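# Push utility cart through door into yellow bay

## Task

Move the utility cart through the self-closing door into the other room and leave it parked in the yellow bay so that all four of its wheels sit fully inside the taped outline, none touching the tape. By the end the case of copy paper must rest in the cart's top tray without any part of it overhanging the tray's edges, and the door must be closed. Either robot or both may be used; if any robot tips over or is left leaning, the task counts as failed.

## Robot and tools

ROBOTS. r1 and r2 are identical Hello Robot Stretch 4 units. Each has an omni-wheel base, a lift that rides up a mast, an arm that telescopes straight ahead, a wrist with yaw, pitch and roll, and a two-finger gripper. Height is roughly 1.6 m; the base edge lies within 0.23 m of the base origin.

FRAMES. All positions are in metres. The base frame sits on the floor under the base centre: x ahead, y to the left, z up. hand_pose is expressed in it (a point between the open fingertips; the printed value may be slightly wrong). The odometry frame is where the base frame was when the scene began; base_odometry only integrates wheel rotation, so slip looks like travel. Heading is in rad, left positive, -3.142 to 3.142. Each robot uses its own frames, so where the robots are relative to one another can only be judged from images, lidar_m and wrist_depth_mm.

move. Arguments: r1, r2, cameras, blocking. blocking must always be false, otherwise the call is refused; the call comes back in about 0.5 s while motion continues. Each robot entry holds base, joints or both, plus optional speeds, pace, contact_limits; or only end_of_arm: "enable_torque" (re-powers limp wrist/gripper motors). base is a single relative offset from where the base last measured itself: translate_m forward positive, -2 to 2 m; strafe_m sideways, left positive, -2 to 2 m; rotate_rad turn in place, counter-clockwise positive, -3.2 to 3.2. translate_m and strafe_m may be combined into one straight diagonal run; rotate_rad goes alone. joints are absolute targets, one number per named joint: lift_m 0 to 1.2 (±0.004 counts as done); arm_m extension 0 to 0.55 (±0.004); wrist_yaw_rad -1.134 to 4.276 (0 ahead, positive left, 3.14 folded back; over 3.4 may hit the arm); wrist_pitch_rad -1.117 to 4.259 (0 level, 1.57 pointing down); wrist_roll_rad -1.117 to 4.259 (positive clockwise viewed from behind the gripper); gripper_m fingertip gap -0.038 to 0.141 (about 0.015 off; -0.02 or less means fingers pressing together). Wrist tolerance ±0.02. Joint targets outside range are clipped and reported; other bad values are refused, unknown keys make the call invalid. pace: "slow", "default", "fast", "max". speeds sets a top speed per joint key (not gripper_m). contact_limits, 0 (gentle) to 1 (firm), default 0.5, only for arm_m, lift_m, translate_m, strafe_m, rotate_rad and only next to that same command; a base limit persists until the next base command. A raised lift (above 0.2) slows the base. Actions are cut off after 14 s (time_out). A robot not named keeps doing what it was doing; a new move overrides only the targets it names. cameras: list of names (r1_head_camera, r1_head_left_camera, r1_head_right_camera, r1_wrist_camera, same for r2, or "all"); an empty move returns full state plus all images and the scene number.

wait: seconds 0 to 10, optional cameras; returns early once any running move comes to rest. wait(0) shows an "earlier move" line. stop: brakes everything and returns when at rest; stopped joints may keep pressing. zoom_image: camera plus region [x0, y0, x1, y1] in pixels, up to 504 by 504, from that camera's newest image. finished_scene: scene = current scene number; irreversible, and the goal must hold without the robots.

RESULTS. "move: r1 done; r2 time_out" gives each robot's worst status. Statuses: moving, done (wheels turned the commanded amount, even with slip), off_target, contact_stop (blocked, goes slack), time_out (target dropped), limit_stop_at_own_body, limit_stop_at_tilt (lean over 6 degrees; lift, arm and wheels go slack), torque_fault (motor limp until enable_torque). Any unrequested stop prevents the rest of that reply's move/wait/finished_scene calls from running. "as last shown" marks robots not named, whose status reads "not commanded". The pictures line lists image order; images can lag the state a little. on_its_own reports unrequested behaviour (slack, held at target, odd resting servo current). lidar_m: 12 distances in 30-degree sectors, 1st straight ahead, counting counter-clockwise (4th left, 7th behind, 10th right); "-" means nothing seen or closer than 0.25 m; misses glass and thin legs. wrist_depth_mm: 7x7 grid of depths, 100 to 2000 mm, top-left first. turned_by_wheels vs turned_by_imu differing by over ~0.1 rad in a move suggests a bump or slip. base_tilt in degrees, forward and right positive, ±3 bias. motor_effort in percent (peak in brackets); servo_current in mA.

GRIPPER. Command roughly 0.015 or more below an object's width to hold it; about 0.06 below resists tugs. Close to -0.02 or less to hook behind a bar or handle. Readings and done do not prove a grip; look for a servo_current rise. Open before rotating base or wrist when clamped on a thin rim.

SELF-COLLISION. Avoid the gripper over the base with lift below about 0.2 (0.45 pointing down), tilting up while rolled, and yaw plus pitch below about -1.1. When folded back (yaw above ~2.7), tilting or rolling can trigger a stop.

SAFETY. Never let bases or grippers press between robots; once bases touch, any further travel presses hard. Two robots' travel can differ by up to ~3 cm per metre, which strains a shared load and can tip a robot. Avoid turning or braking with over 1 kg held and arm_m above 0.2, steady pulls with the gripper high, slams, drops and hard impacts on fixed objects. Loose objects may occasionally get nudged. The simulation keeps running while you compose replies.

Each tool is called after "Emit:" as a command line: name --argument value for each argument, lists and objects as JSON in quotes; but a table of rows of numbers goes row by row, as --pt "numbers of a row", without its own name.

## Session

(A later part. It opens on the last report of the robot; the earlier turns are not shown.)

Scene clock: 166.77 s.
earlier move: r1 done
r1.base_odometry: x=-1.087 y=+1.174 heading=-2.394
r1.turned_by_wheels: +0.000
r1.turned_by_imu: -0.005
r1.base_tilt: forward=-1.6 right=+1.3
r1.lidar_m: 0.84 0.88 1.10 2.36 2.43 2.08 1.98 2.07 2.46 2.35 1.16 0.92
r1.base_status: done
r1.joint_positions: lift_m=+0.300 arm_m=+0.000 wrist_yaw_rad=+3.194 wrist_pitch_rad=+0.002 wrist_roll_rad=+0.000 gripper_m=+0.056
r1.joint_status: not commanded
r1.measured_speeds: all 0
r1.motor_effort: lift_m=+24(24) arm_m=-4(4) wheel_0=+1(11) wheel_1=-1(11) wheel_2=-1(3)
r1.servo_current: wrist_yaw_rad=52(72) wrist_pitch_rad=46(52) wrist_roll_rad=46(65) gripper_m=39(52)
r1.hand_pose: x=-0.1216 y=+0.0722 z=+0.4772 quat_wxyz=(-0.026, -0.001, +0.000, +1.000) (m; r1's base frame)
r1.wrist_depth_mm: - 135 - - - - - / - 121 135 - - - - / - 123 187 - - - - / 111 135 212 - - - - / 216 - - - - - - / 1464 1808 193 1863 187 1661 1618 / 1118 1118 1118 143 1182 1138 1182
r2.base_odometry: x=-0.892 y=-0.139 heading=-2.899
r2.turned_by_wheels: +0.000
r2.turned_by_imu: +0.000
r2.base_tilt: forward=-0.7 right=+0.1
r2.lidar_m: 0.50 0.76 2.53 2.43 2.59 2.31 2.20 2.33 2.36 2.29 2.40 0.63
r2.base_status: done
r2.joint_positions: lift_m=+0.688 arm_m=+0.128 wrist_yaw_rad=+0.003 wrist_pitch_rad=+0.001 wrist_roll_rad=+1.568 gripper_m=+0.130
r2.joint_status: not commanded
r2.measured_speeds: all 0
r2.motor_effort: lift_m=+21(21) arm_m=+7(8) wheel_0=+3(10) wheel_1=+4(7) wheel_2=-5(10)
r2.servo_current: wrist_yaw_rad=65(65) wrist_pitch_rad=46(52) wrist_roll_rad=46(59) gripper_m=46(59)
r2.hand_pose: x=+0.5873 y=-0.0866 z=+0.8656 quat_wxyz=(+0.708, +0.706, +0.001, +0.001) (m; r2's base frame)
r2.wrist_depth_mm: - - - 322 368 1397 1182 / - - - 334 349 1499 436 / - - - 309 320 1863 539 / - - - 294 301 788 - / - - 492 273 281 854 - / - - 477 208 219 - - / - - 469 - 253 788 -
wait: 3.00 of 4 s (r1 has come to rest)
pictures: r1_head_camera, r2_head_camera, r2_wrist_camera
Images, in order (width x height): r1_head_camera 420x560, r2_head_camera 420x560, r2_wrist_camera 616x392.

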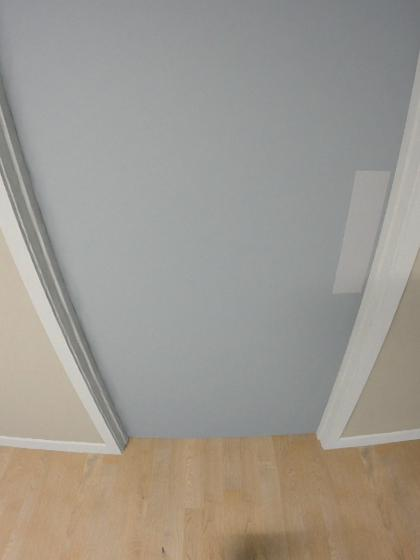

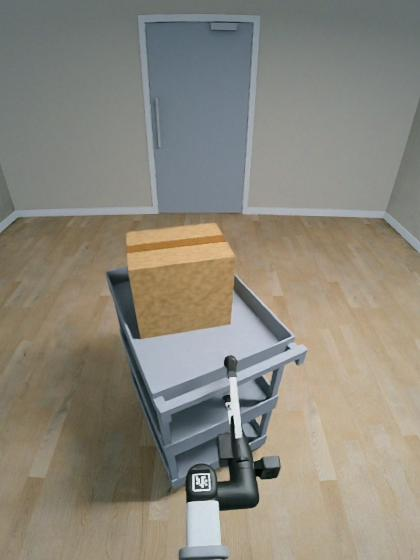

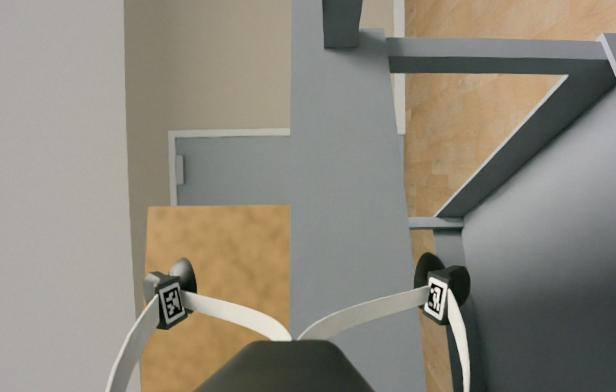

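Emit:
move --blocking false --cameras '[]' --r1 '{"base": {"rotate_rad": 3.14}, "joints": {"wrist_yaw_rad": 0, "gripper_m": -0.02}}' --r2 '{"base": {"translate_m": 0.11}, "pace": "slow", "contact_limits": {"translate_m": 0.2}}'

Emit:
wait --seconds 2

Emit:
wait --seconds 2 --cameras '["r1_head_camera", "r2_head_camera", "r2_wrist_camera"]'

Scene clock: 177.93 s.
move: r1 moving; r2 moving
r1.base_odometry: x=-1.087 y=+1.174 heading=-2.142
r1.turned_by_wheels: +0.253
r1.turned_by_imu: +0.253
r1.base_tilt: forward=-1.6 right=+1.3
r1.lidar_m: 0.86 0.93 1.50 2.36 2.36 1.99 1.99 2.26 2.34 1.71 0.92 0.87
r1.base_status: rotate_rad moving
r1.joint_positions: lift_m=+0.300 arm_m=+0.000 wrist_yaw_rad=+2.607 wrist_pitch_rad=+0.002 wrist_roll_rad=+0.000 gripper_m=+0.037
r1.joint_status: wrist_yaw_rad moving; gripper_m moving
r1.measured_speeds: translate_m=-0.001 strafe_m=+0.000 rotate_rad=+0.968 lift_m=+0.000 arm_m=+0.000 wrist_yaw_rad=-1.820 wrist_pitch_rad=+0.000 wrist_roll_rad=+0.000
r1.motor_effort: lift_m=+24(24) arm_m=-3(4) wheel_0=-9(9) wheel_1=-5(8) wheel_2=-7(8)
r1.servo_current: wrist_yaw_rad=104(137) wrist_pitch_rad=39(46) wrist_roll_rad=39(72) gripper_m=98(98)
r1.hand_pose: x=-0.0327 y=+0.2221 z=+0.4772 quat_wxyz=(+0.264, -0.001, +0.000, +0.965) (m; r1's base frame)
r1.wrist_depth_mm: - - - - - - - / - - - - - - - / - - - - - - - / - - - - - - - / - - - - - - - / 1618 1661 197 1756 187 1661 1618 / 1182 1042 1118 158 1098 1205 1182
r2.base_odometry: x=-0.905 y=-0.142 heading=-2.898
r2.turned_by_wheels: +0.000
r2.turned_by_imu: +0.001
r2.base_tilt: forward=-0.7 right=+0.1
r2.lidar_m: 0.49 0.75 2.52 2.43 2.58 2.28 2.23 2.35 2.38 2.30 2.44 0.66
r2.base_status: translate_m moving
r2.joint_positions: lift_m=+0.688 arm_m=+0.128 wrist_yaw_rad=+0.003 wrist_pitch_rad=+0.001 wrist_roll_rad=+1.568 gripper_m=+0.130
r2.joint_status: not commanded
r2.measured_speeds: translate_m=+0.050 strafe_m=+0.001 rotate_rad=+0.001 lift_m=+0.000 arm_m=+0.000 wrist_yaw_rad=+0.000 wrist_pitch_rad=+0.000 wrist_roll_rad=+0.000
r2.motor_effort: lift_m=+21(21) arm_m=+8(8) wheel_0=+8(8) wheel_1=+6(7) wheel_2=-10(11)
r2.servo_current: wrist_yaw_rad=59(59) wrist_pitch_rad=39(46) wrist_roll_rad=39(52) gripper_m=52(52)
r2.contact_limits: translate_m 0.2
r2.hand_pose: x=+0.5873 y=-0.0866 z=+0.8656 quat_wxyz=(+0.708, +0.706, +0.001, +0.001) (m; r2's base frame)
r2.wrist_depth_mm: - - - 315 353 1366 1042 / - - - 327 336 1618 1182 / - - - 297 309 1708 539 / - - - 282 287 809 - / - - 480 214 266 878 - / - - 466 200 195 - - / - - 462 - 243 788 -
pictures: none
No camera images: "cameras" was empty.

Scene clock: 179.80 s.
earlier move: r1 moving; r2 done
r1.base_odometry: x=-1.087 y=+1.174 heading=+0.706
r1.turned_by_wheels: +2.847
r1.turned_by_imu: +2.862
r1.base_tilt: forward=-1.6 right=+1.3
r1.lidar_m: 1.98 2.03 2.49 2.32 1.24 0.92 0.86 0.88 1.06 2.35 2.40 2.12
r1.base_status: rotate_rad moving
r1.joint_positions: lift_m=+0.300 arm_m=+0.000 wrist_yaw_rad=+0.003 wrist_pitch_rad=+0.002 wrist_roll_rad=+0.000 gripper_m=-0.019
r1.joint_status: wrist_yaw_rad moving; the others done
r1.measured_speeds: translate_m=-0.001 strafe_m=+0.000 rotate_rad=+0.425 lift_m=+0.000 arm_m=+0.000 wrist_yaw_rad=+0.000 wrist_pitch_rad=+0.000 wrist_roll_rad=+0.000
r1.motor_effort: lift_m=+24(24) arm_m=-4(4) wheel_0=-2(11) wheel_1=+0(10) wheel_2=-1(9)
r1.servo_current: wrist_yaw_rad=52(137) wrist_pitch_rad=39(52) wrist_roll_rad=59(72) gripper_m=52(124)
r1.hand_pose: x=+0.4595 y=-0.0867 z=+0.4772 quat_wxyz=(+1.000, +0.000, +0.001, +0.001) (m; r1's base frame)
r1.wrist_depth_mm: - - - - - - - / - - - - - - - / - - - - - - - / - - - - - - - / - - - - - - - / 1618 1618 186 198 179 1661 1576 / 1255 1182 164 179 162 1138 1182
r2.base_odometry: x=-0.999 y=-0.165 heading=-2.899
r2.turned_by_wheels: -0.001
r2.turned_by_imu: -0.001
r2.base_tilt: forward=-0.6 right=+0.1
r2.lidar_m: 0.43 0.54 2.52 2.41 2.56 2.41 2.31 2.46 2.36 2.29 2.42 0.55
r2.base_status: done
r2.joint_positions: lift_m=+0.688 arm_m=+0.128 wrist_yaw_rad=-0.006 wrist_pitch_rad=+0.003 wrist_roll_rad=+1.569 gripper_m=+0.130
r2.joint_status: not commanded
r2.measured_speeds: all 0
r2.motor_effort: lift_m=+21(21) arm_m=+7(8) wheel_0=+1(9) wheel_1=+5(7) wheel_2=-13(17)
r2.servo_current: wrist_yaw_rad=59(65) wrist_pitch_rad=39(52) wrist_roll_rad=39(65) gripper_m=46(59)
r2.contact_limits: translate_m 0.2
r2.hand_pose: x=+0.5865 y=-0.0892 z=+0.8652 quat_wxyz=(+0.708, +0.706, -0.001, -0.003) (m; r2's base frame)
r2.wrist_depth_mm: - - - 266 296 300 298 / - - - 195 272 1576 1160 / - - - 177 248 1661 492 / - - - 167 229 723 - / - 421 418 152 213 216 - / - 399 407 142 201 189 - / - 394 394 - 190 - -
wait: 1.87 of 2 s (r2 has come to rest)
pictures: none

Scene clock: 180.30 s.
earlier move: r1 done
r1.base_odometry: x=-1.088 y=+1.174 heading=+0.746
r1.turned_by_wheels: +0.040
r1.turned_by_imu: +0.040
r1.base_tilt: forward=-1.6 right=+1.3
r1.lidar_m: 1.99 2.05 2.46 2.31 1.18 0.93 0.85 0.89 1.06 2.38 2.45 2.10
r1.base_status: done
r1.joint_positions: lift_m=+0.300 arm_m=+0.000 wrist_yaw_rad=+0.003 wrist_pitch_rad=+0.002 wrist_roll_rad=+0.000 gripper_m=-0.019
r1.joint_status: all done
r1.measured_speeds: all 0
r1.motor_effort: lift_m=+24(24) arm_m=-4(4) wheel_0=-1(11) wheel_1=+0(10) wheel_2=+0(9)
r1.servo_current: wrist_yaw_rad=39(137) wrist_pitch_rad=33(52) wrist_roll_rad=39(72) gripper_m=59(124)
r1.hand_pose: x=+0.4595 y=-0.0867 z=+0.4772 quat_wxyz=(+1.000, +0.000, +0.001, +0.001) (m; r1's base frame)
r1.wrist_depth_mm: - - - - - - - / - - - - - - - / - - - - - - - / - - - - - - - / - - - - - - - / 1618 1576 186 198 179 1537 1537 / 1255 1118 172 179 162 1118 1160
r2.base_odometry: x=-0.999 y=-0.165 heading=-2.899
r2.turned_by_wheels: +0.000
r2.turned_by_imu: +0.000
r2.base_tilt: forward=-0.7 right=+0.1
r2.lidar_m: 0.41 0.53 2.51 2.43 2.59 2.41 2.31 2.47 2.38 2.30 2.44 0.55
r2.base_status: done
r2.joint_positions: lift_m=+0.688 arm_m=+0.128 wrist_yaw_rad=-0.006 wrist_pitch_rad=+0.003 wrist_roll_rad=+1.569 gripper_m=+0.130
r2.joint_status: not commanded
r2.measured_speeds: all 0
r2.motor_effort: lift_m=+21(21) arm_m=+7(8) wheel_0=+1(9) wheel_1=+5(7) wheel_2=-13(17)
r2.servo_current: wrist_yaw_rad=59(65) wrist_pitch_rad=46(52) wrist_roll_rad=46(65) gripper_m=52(59)
r2.contact_limits: translate_m 0.2
r2.hand_pose: x=+0.5865 y=-0.0892 z=+0.8652 quat_wxyz=(+0.708, +0.706, -0.001, -0.003) (m; r2's base frame)
r2.wrist_depth_mm: - - - 266 294 301 298 / - - - 195 272 1576 1182 / - - - 177 246 1661 496 / - - - 167 229 732 - / - 421 418 151 214 216 - / - 399 410 142 200 189 - / - 394 394 - 191 - -
wait: 0.50 of 2 s (r1 has come to rest)
pictures: r1_head_camera, r2_head_camera, r2_wrist_camera
Images, in order (width x height): r1_head_camera 420x560, r2_head_camera 420x560, r2_wrist_camera 616x392.

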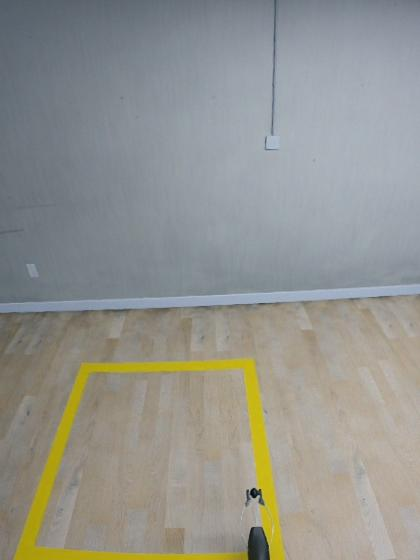

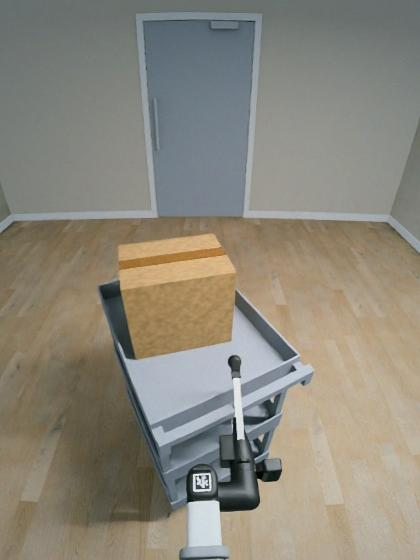

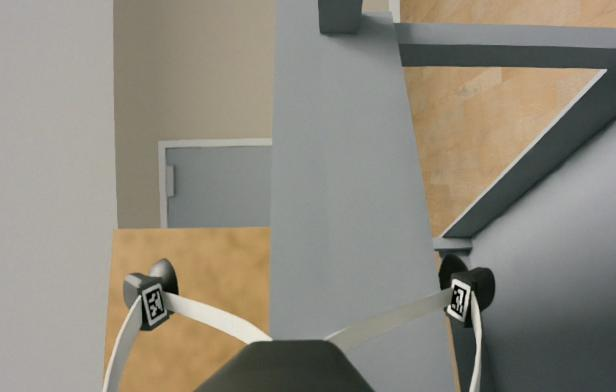

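Emit:
move --blocking false --cameras '[]' --r1 '{"base": {"translate_m": -0.5, "strafe_m": 0.09}}' --r2 '{"joints": {"gripper_m": -0.025}}'

Emit:
wait --seconds 1.5

Emit:
wait --seconds 1.5 --cameras '["r1_head_camera", "r2_head_camera", "r2_wrist_camera"]'

Scene clock: 206.77 s.
move: r1 moving; r2 moving
r1.base_odometry: x=-1.114 y=+1.157 heading=+0.745
r1.turned_by_wheels: +0.000
r1.turned_by_imu: +0.000
r1.base_tilt: forward=-1.5 right=+1.3
r1.lidar_m: 2.02 2.07 2.46 2.34 1.15 0.88 0.82 0.86 1.06 2.38 2.47 2.13
r1.base_status: translate_m moving; strafe_m moving
r1.joint_positions: lift_m=+0.300 arm_m=+0.000 wrist_yaw_rad=+0.003 wrist_pitch_rad=+0.002 wrist_roll_rad=+0.000 gripper_m=-0.019
r1.joint_status: not commanded
r1.measured_speeds: translate_m=-0.122 strafe_m=+0.022 rotate_rad=+0.003 lift_m=+0.000 arm_m=+0.000 wrist_yaw_rad=+0.000 wrist_pitch_rad=+0.000 wrist_roll_rad=+0.000
r1.motor_effort: lift_m=+23(24) arm_m=-4(4) wheel_0=-5(10) wheel_1=-3(6) wheel_2=+8(8)
r1.servo_current: wrist_yaw_rad=39(59) wrist_pitch_rad=52(52) wrist_roll_rad=46(59) gripper_m=52(59)
r1.hand_pose: x=+0.4595 y=-0.0867 z=+0.4772 quat_wxyz=(+1.000, +0.000, +0.001, +0.001) (m; r1's base frame)
r1.wrist_depth_mm: - - - - - - - / - - - - - - - / - - - - - - - / - - - - - - - / - - - - - - - / 1576 1618 187 198 180 1499 1576 / 1229 1098 171 166 162 1118 1160
r2.base_odometry: x=-0.999 y=-0.165 heading=-2.899
r2.turned_by_wheels: +0.000
r2.turned_by_imu: +0.001
r2.base_tilt: forward=-0.7 right=+0.0
r2.lidar_m: 0.40 0.53 2.51 2.44 2.55 2.41 2.32 2.49 2.35 2.28 2.39 0.54
r2.base_status: not commanded
r2.joint_positions: lift_m=+0.688 arm_m=+0.128 wrist_yaw_rad=-0.006 wrist_pitch_rad=+0.007 wrist_roll_rad=+1.569 gripper_m=+0.117
r2.joint_status: gripper_m moving
r2.measured_speeds: translate_m=+0.000 strafe_m=+0.000 rotate_rad=+0.001 lift_m=+0.000 arm_m=+0.000 wrist_yaw_rad=+0.000 wrist_pitch_rad=+0.018 wrist_roll_rad=+0.000
r2.motor_effort: lift_m=+21(21) arm_m=+7(8) wheel_0=+1(1) wheel_1=+5(5) wheel_2=-12(13)
r2.servo_current: wrist_yaw_rad=46(59) wrist_pitch_rad=46(46) wrist_roll_rad=46(52) gripper_m=156(156)
r2.contact_limits: translate_m 0.2
r2.hand_pose: x=+0.5865 y=-0.0892 z=+0.8640 quat_wxyz=(+0.708, +0.706, +0.000, -0.005) (m; r2's base frame)
r2.wrist_depth_mm: - - - 211 294 298 300 / - - - 192 270 1537 1118 / - - - 175 244 1661 488 / - - - 165 228 1618 - / - 418 415 150 213 798 - / - 397 216 141 199 181 - / - 392 392 - 190 - -
pictures: none
No camera images: "cameras" was empty.

Scene clock: 208.27 s.
earlier move: r1 moving; r2 moving
r1.base_odometry: x=-1.435 y=+0.952 heading=+0.745
r1.turned_by_wheels: +0.000
r1.turned_by_imu: +0.000
r1.base_tilt: forward=-1.6 right=+1.3
r1.lidar_m: 2.37 2.45 2.38 1.89 0.54 0.49 0.45 0.47 0.65 1.39 2.54 2.53
r1.base_status: translate_m moving; strafe_m moving
r1.joint_positions: lift_m=+0.300 arm_m=+0.000 wrist_yaw_rad=+0.003 wrist_pitch_rad=+0.002 wrist_roll_rad=+0.000 gripper_m=-0.019
r1.joint_status: not commanded
r1.measured_speeds: translate_m=-0.223 strafe_m=+0.041 rotate_rad=-0.005 lift_m=+0.000 arm_m=+0.000 wrist_yaw_rad=+0.000 wrist_pitch_rad=+0.000 wrist_roll_rad=+0.000
r1.motor_effort: lift_m=+23(24) arm_m=-4(4) wheel_0=-4(10) wheel_1=-2(6) wheel_2=+0(10)
r1.servo_current: wrist_yaw_rad=52(72) wrist_pitch_rad=46(52) wrist_roll_rad=59(65) gripper_m=52(59)
r1.hand_pose: x=+0.4595 y=-0.0867 z=+0.4772 quat_wxyz=(+1.000, +0.000, +0.001, +0.001) (m; r1's base frame)
r1.wrist_depth_mm: - - - - - - - / - - - - - - - / - - - - - - - / - - - - - - - / - - - - - - - / 1756 1708 1618 198 1661 1708 1618 / 1255 1160 180 184 154 1138 1160
r2.base_odometry: x=-0.999 y=-0.165 heading=-2.898
r2.turned_by_wheels: +0.000
r2.turned_by_imu: +0.001
r2.base_tilt: forward=-0.6 right=+0.1
r2.lidar_m: 0.40 0.48 2.54 2.42 2.56 2.36 2.30 2.46 2.36 2.31 2.44 0.55
r2.base_status: not commanded
r2.joint_positions: lift_m=+0.688 arm_m=+0.128 wrist_yaw_rad=-0.001 wrist_pitch_rad=+0.014 wrist_roll_rad=+1.569 gripper_m=-0.004
r2.joint_status: gripper_m moving
r2.measured_speeds: all 0
r2.motor_effort: lift_m=+21(21) arm_m=+5(8) wheel_0=+1(1) wheel_1=+4(5) wheel_2=-5(13)
r2.servo_current: wrist_yaw_rad=52(59) wrist_pitch_rad=72(78) wrist_roll_rad=52(65) gripper_m=410(416)
r2.contact_limits: translate_m 0.2
r2.hand_pose: x=+0.5871 y=-0.0878 z=+0.8620 quat_wxyz=(+0.708, +0.707, +0.004, -0.005) (m; r2's base frame)
r2.wrist_depth_mm: - - - 253 277 282 285 / - - - 235 247 1576 1182 / - - - 219 226 1576 466 / - - - 149 212 707 - / - 397 402 140 200 - - / - 384 174 130 188 159 - / - 373 377 - 128 - -
wait: 1.50 s; no rest
pictures: none

Scene clock: 208.77 s.
earlier move: r1 moving; r2 done
r1.base_odometry: x=-1.501 y=+0.910 heading=+0.745
r1.turned_by_wheels: +0.000
r1.turned_by_imu: +0.000
r1.base_tilt: forward=-1.6 right=+1.3
r1.lidar_m: 2.44 2.54 2.35 1.55 0.49 0.40 0.37 0.40 0.57 1.11 2.54 2.62
r1.base_status: translate_m moving; strafe_m moving
r1.joint_positions: lift_m=+0.300 arm_m=+0.000 wrist_yaw_rad=+0.003 wrist_pitch_rad=+0.002 wrist_roll_rad=+0.000 gripper_m=-0.019
r1.joint_status: not commanded
r1.measured_speeds: translate_m=-0.096 strafe_m=+0.018 rotate_rad=-0.004 lift_m=+0.000 arm_m=+0.000 wrist_yaw_rad=+0.000 wrist_pitch_rad=+0.000 wrist_roll_rad=+0.000
r1.motor_effort: lift_m=+23(24) arm_m=-4(4) wheel_0=-2(10) wheel_1=-3(6) wheel_2=-1(10)
r1.servo_current: wrist_yaw_rad=46(72) wrist_pitch_rad=33(52) wrist_roll_rad=46(65) gripper_m=52(59)
r1.hand_pose: x=+0.4595 y=-0.0867 z=+0.4772 quat_wxyz=(+1.000, +0.000, +0.001, +0.001) (m; r1's base frame)
r1.wrist_depth_mm: - - - - - - - / - - - - - - - / - - - - - - - / - - - - - - - / - - - - - - - / 1756 1756 1708 198 1661 1661 1618 / 1281 1182 179 184 144 1138 1160
r2.base_odometry: x=-0.999 y=-0.165 heading=-2.899
r2.turned_by_wheels: +0.000
r2.turned_by_imu: +0.000
r2.base_tilt: forward=-0.7 right=+0.1
r2.lidar_m: 0.39 0.52 2.51 2.43 2.55 2.40 2.32 2.49 2.37 2.28 2.40 0.54
r2.base_status: not commanded
r2.joint_positions: lift_m=+0.688 arm_m=+0.128 wrist_yaw_rad=-0.001 wrist_pitch_rad=+0.014 wrist_roll_rad=+1.569 gripper_m=-0.023
r2.joint_status: all done
r2.measured_speeds: all 0
r2.motor_effort: lift_m=+21(21) arm_m=+5(8) wheel_0=+0(1) wheel_1=+5(5) wheel_2=-5(13)
r2.servo_current: wrist_yaw_rad=39(59) wrist_pitch_rad=72(78) wrist_roll_rad=39(65) gripper_m=215(436)
r2.contact_limits: translate_m 0.2
r2.hand_pose: x=+0.5871 y=-0.0878 z=+0.8620 quat_wxyz=(+0.708, +0.707, +0.004, -0.005) (m; r2's base frame)
r2.wrist_depth_mm: - - - 251 273 278 281 / - - - 234 245 1537 1160 / - - - 217 225 1576 480 / - - - 148 211 715 - / - 394 397 139 198 - - / - 384 178 129 187 157 - / - 373 377 - 132 159 -
wait: 0.50 of 1.5 s (r2 has come to rest)
pictures: r1_head_camera, r2_head_camera, r2_wrist_camera
Images, in order (width x height): r1_head_camera 420x560, r2_head_camera 420x560, r2_wrist_camera 616x392.

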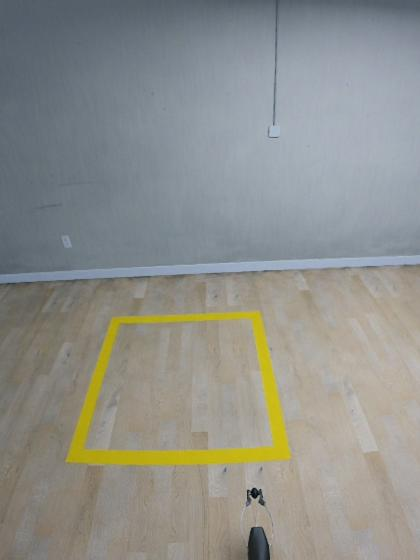

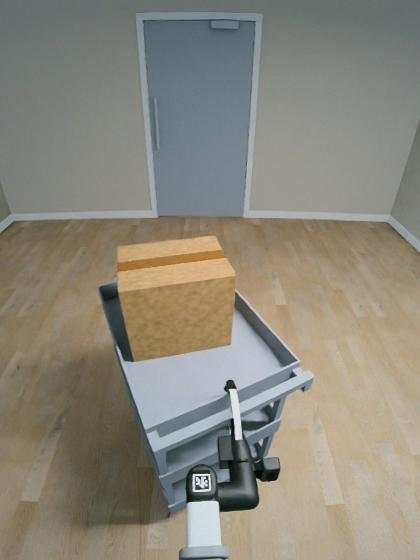

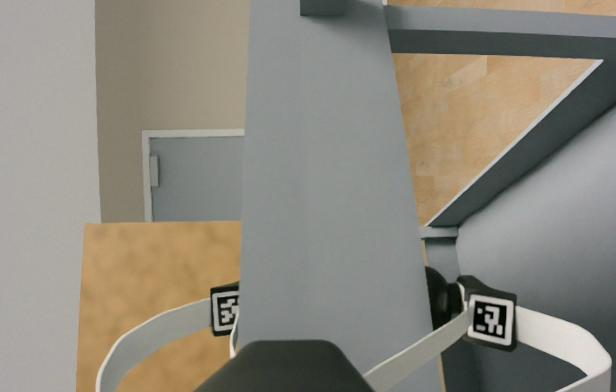

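Emit:
move --blocking false --cameras '[]' --r1 '{"base": {"translate_m": -0.85}, "pace": "slow", "contact_limits": {"translate_m": 1.0}}' --r2 '{"base": {"strafe_m": 0.25}, "pace": "fast", "contact_limits": {"strafe_m": 0.3}}'

Emit:
wait --seconds 2 --cameras '["r2_head_camera", "r2_wrist_camera"]'

Scene clock: 216.47 s.
earlier move: r1 done
move: r1 moving; r2 moving
r1.base_odometry: x=-1.525 y=+0.892 heading=+0.745
r1.turned_by_wheels: +0.000
r1.turned_by_imu: +0.000
r1.base_tilt: forward=-1.5 right=+1.3
r1.lidar_m: 2.50 2.55 2.32 1.41 0.46 0.37 0.35 0.38 0.51 1.00 2.54 2.63
r1.base_status: translate_m moving
r1.joint_positions: lift_m=+0.300 arm_m=+0.000 wrist_yaw_rad=+0.003 wrist_pitch_rad=+0.002 wrist_roll_rad=+0.000 gripper_m=-0.019
r1.joint_status: not commanded
r1.measured_speeds: translate_m=-0.048 strafe_m=+0.000 rotate_rad=+0.002 lift_m=+0.000 arm_m=+0.000 wrist_yaw_rad=+0.000 wrist_pitch_rad=+0.000 wrist_roll_rad=+0.000
r1.motor_effort: lift_m=+23(24) arm_m=-4(4) wheel_0=-4(7) wheel_1=-4(6) wheel_2=+6(6)
r1.servo_current: wrist_yaw_rad=65(65) wrist_pitch_rad=46(46) wrist_roll_rad=52(59) gripper_m=52(59)
r1.contact_limits: translate_m 1
r1.hand_pose: x=+0.4595 y=-0.0867 z=+0.4772 quat_wxyz=(+1.000, +0.000, +0.001, +0.001) (m; r1's base frame)
r1.wrist_depth_mm: - - - - - - - / - - - - - - - / - - - - - - - / - - - - - - - / - - - - - - - / 1756 1756 1618 198 1661 1708 1576 / 1255 1182 179 183 144 1160 1160
r2.base_odometry: x=-0.986 y=-0.218 heading=-2.899
r2.turned_by_wheels: -0.001
r2.turned_by_imu: -0.001
r2.base_tilt: forward=-0.7 right=+0.1
r2.lidar_m: 0.41 0.55 2.48 2.37 2.51 2.40 2.33 2.45 2.42 2.33 2.49 0.54
r2.base_status: strafe_m moving
r2.joint_positions: lift_m=+0.688 arm_m=+0.128 wrist_yaw_rad=-0.007 wrist_pitch_rad=+0.014 wrist_roll_rad=+1.569 gripper_m=-0.023
r2.joint_status: not commanded
r2.measured_speeds: translate_m=+0.001 strafe_m=+0.215 rotate_rad=-0.005 lift_m=+0.000 arm_m=+0.000 wrist_yaw_rad=-0.017 wrist_pitch_rad=+0.000 wrist_roll_rad=+0.000
r2.motor_effort: lift_m=+21(21) arm_m=+4(5) wheel_0=-19(23) wheel_1=+13(13) wheel_2=-3(4)
r2.servo_current: wrist_yaw_rad=52(52) wrist_pitch_rad=72(78) wrist_roll_rad=39(59) gripper_m=189(215)
r2.contact_limits: strafe_m 0.3
r2.hand_pose: x=+0.5866 y=-0.0894 z=+0.8620 quat_wxyz=(+0.708, +0.707, +0.002, -0.007) (m; r2's base frame)
r2.wrist_depth_mm: - - - 177 265 282 283 / - - - 227 237 1537 1138 / - - - 214 221 1661 492 / - - - 144 207 750 - / - 394 394 137 197 - - / - 384 179 129 186 156 - / - 377 379 - 132 699 -
pictures: none
No camera images: "cameras" was empty.

Scene clock: 217.77 s.
earlier move: r1 moving; r2 done
r1.base_odometry: x=-1.612 y=+0.812 heading=+0.745
r1.turned_by_wheels: +0.000
r1.turned_by_imu: +0.000
r1.base_tilt: forward=-1.6 right=+1.3
r1.lidar_m: 2.61 2.69 2.31 0.84 0.36 0.25 0.25 0.25 0.34 0.63 2.55 2.76
r1.base_status: translate_m moving
r1.joint_positions: lift_m=+0.300 arm_m=+0.000 wrist_yaw_rad=+0.003 wrist_pitch_rad=+0.002 wrist_roll_rad=+0.000 gripper_m=-0.019
r1.joint_status: not commanded
r1.measured_speeds: translate_m=-0.101 strafe_m=+0.001 rotate_rad=+0.001 lift_m=+0.000 arm_m=+0.000 wrist_yaw_rad=+0.000 wrist_pitch_rad=+0.000 wrist_roll_rad=+0.000
r1.motor_effort: lift_m=+23(24) arm_m=-4(4) wheel_0=-3(7) wheel_1=-4(6) wheel_2=+4(8)
r1.servo_current: wrist_yaw_rad=52(72) wrist_pitch_rad=39(52) wrist_roll_rad=52(72) gripper_m=52(59)
r1.contact_limits: translate_m 1
r1.hand_pose: x=+0.4595 y=-0.0867 z=+0.4772 quat_wxyz=(+1.000, +0.000, +0.001, +0.001) (m; r1's base frame)
r1.wrist_depth_mm: - - - - - - - / - - - - - - - / - - - - - - - / - - - - - - - / - - - - - - - / 1808 1808 1499 198 1708 1618 1661 / 1255 1160 179 183 145 1118 1182
r2.base_odometry: x=-0.939 y=-0.408 heading=-2.899
r2.turned_by_wheels: +0.000
r2.turned_by_imu: -0.001
r2.base_tilt: forward=-0.7 right=+0.1
r2.lidar_m: 0.42 0.46 2.26 2.16 2.26 2.40 2.31 2.45 2.64 2.54 2.69 0.53
r2.base_status: done
r2.joint_positions: lift_m=+0.688 arm_m=+0.128 wrist_yaw_rad=-0.001 wrist_pitch_rad=+0.014 wrist_roll_rad=+1.569 gripper_m=-0.023
r2.joint_status: not commanded
r2.measured_speeds: all 0
r2.motor_effort: lift_m=+21(21) arm_m=+4(5) wheel_0=-2(23) wheel_1=-2(13) wheel_2=-3(5)
r2.servo_current: wrist_yaw_rad=52(65) wrist_pitch_rad=72(78) wrist_roll_rad=52(65) gripper_m=169(215)
r2.contact_limits: strafe_m 0.3
r2.hand_pose: x=+0.5871 y=-0.0877 z=+0.8620 quat_wxyz=(+0.708, +0.707, +0.004, -0.005) (m; r2's base frame)
r2.wrist_depth_mm: - - - 198 200 1537 1098 / - - - 194 198 1537 488 / - - - 130 194 683 - / - 384 387 128 190 - - / - 394 392 126 187 - - / - 394 177 124 184 154 - / - 399 407 - 129 - -
wait: 1.30 of 2 s (r2 has come to rest)
pictures: r2_head_camera, r2_wrist_camera
Images, in order (width x height): r2_head_camera 420x560, r2_wrist_camera 616x392.

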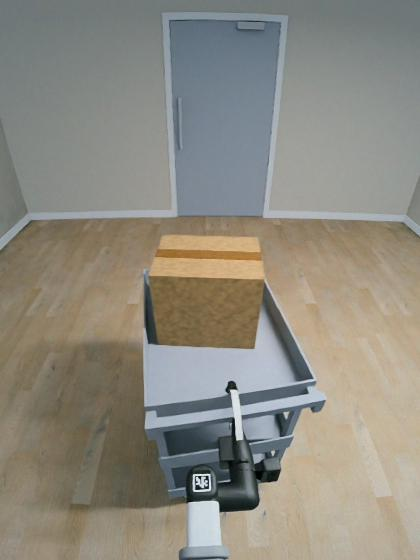

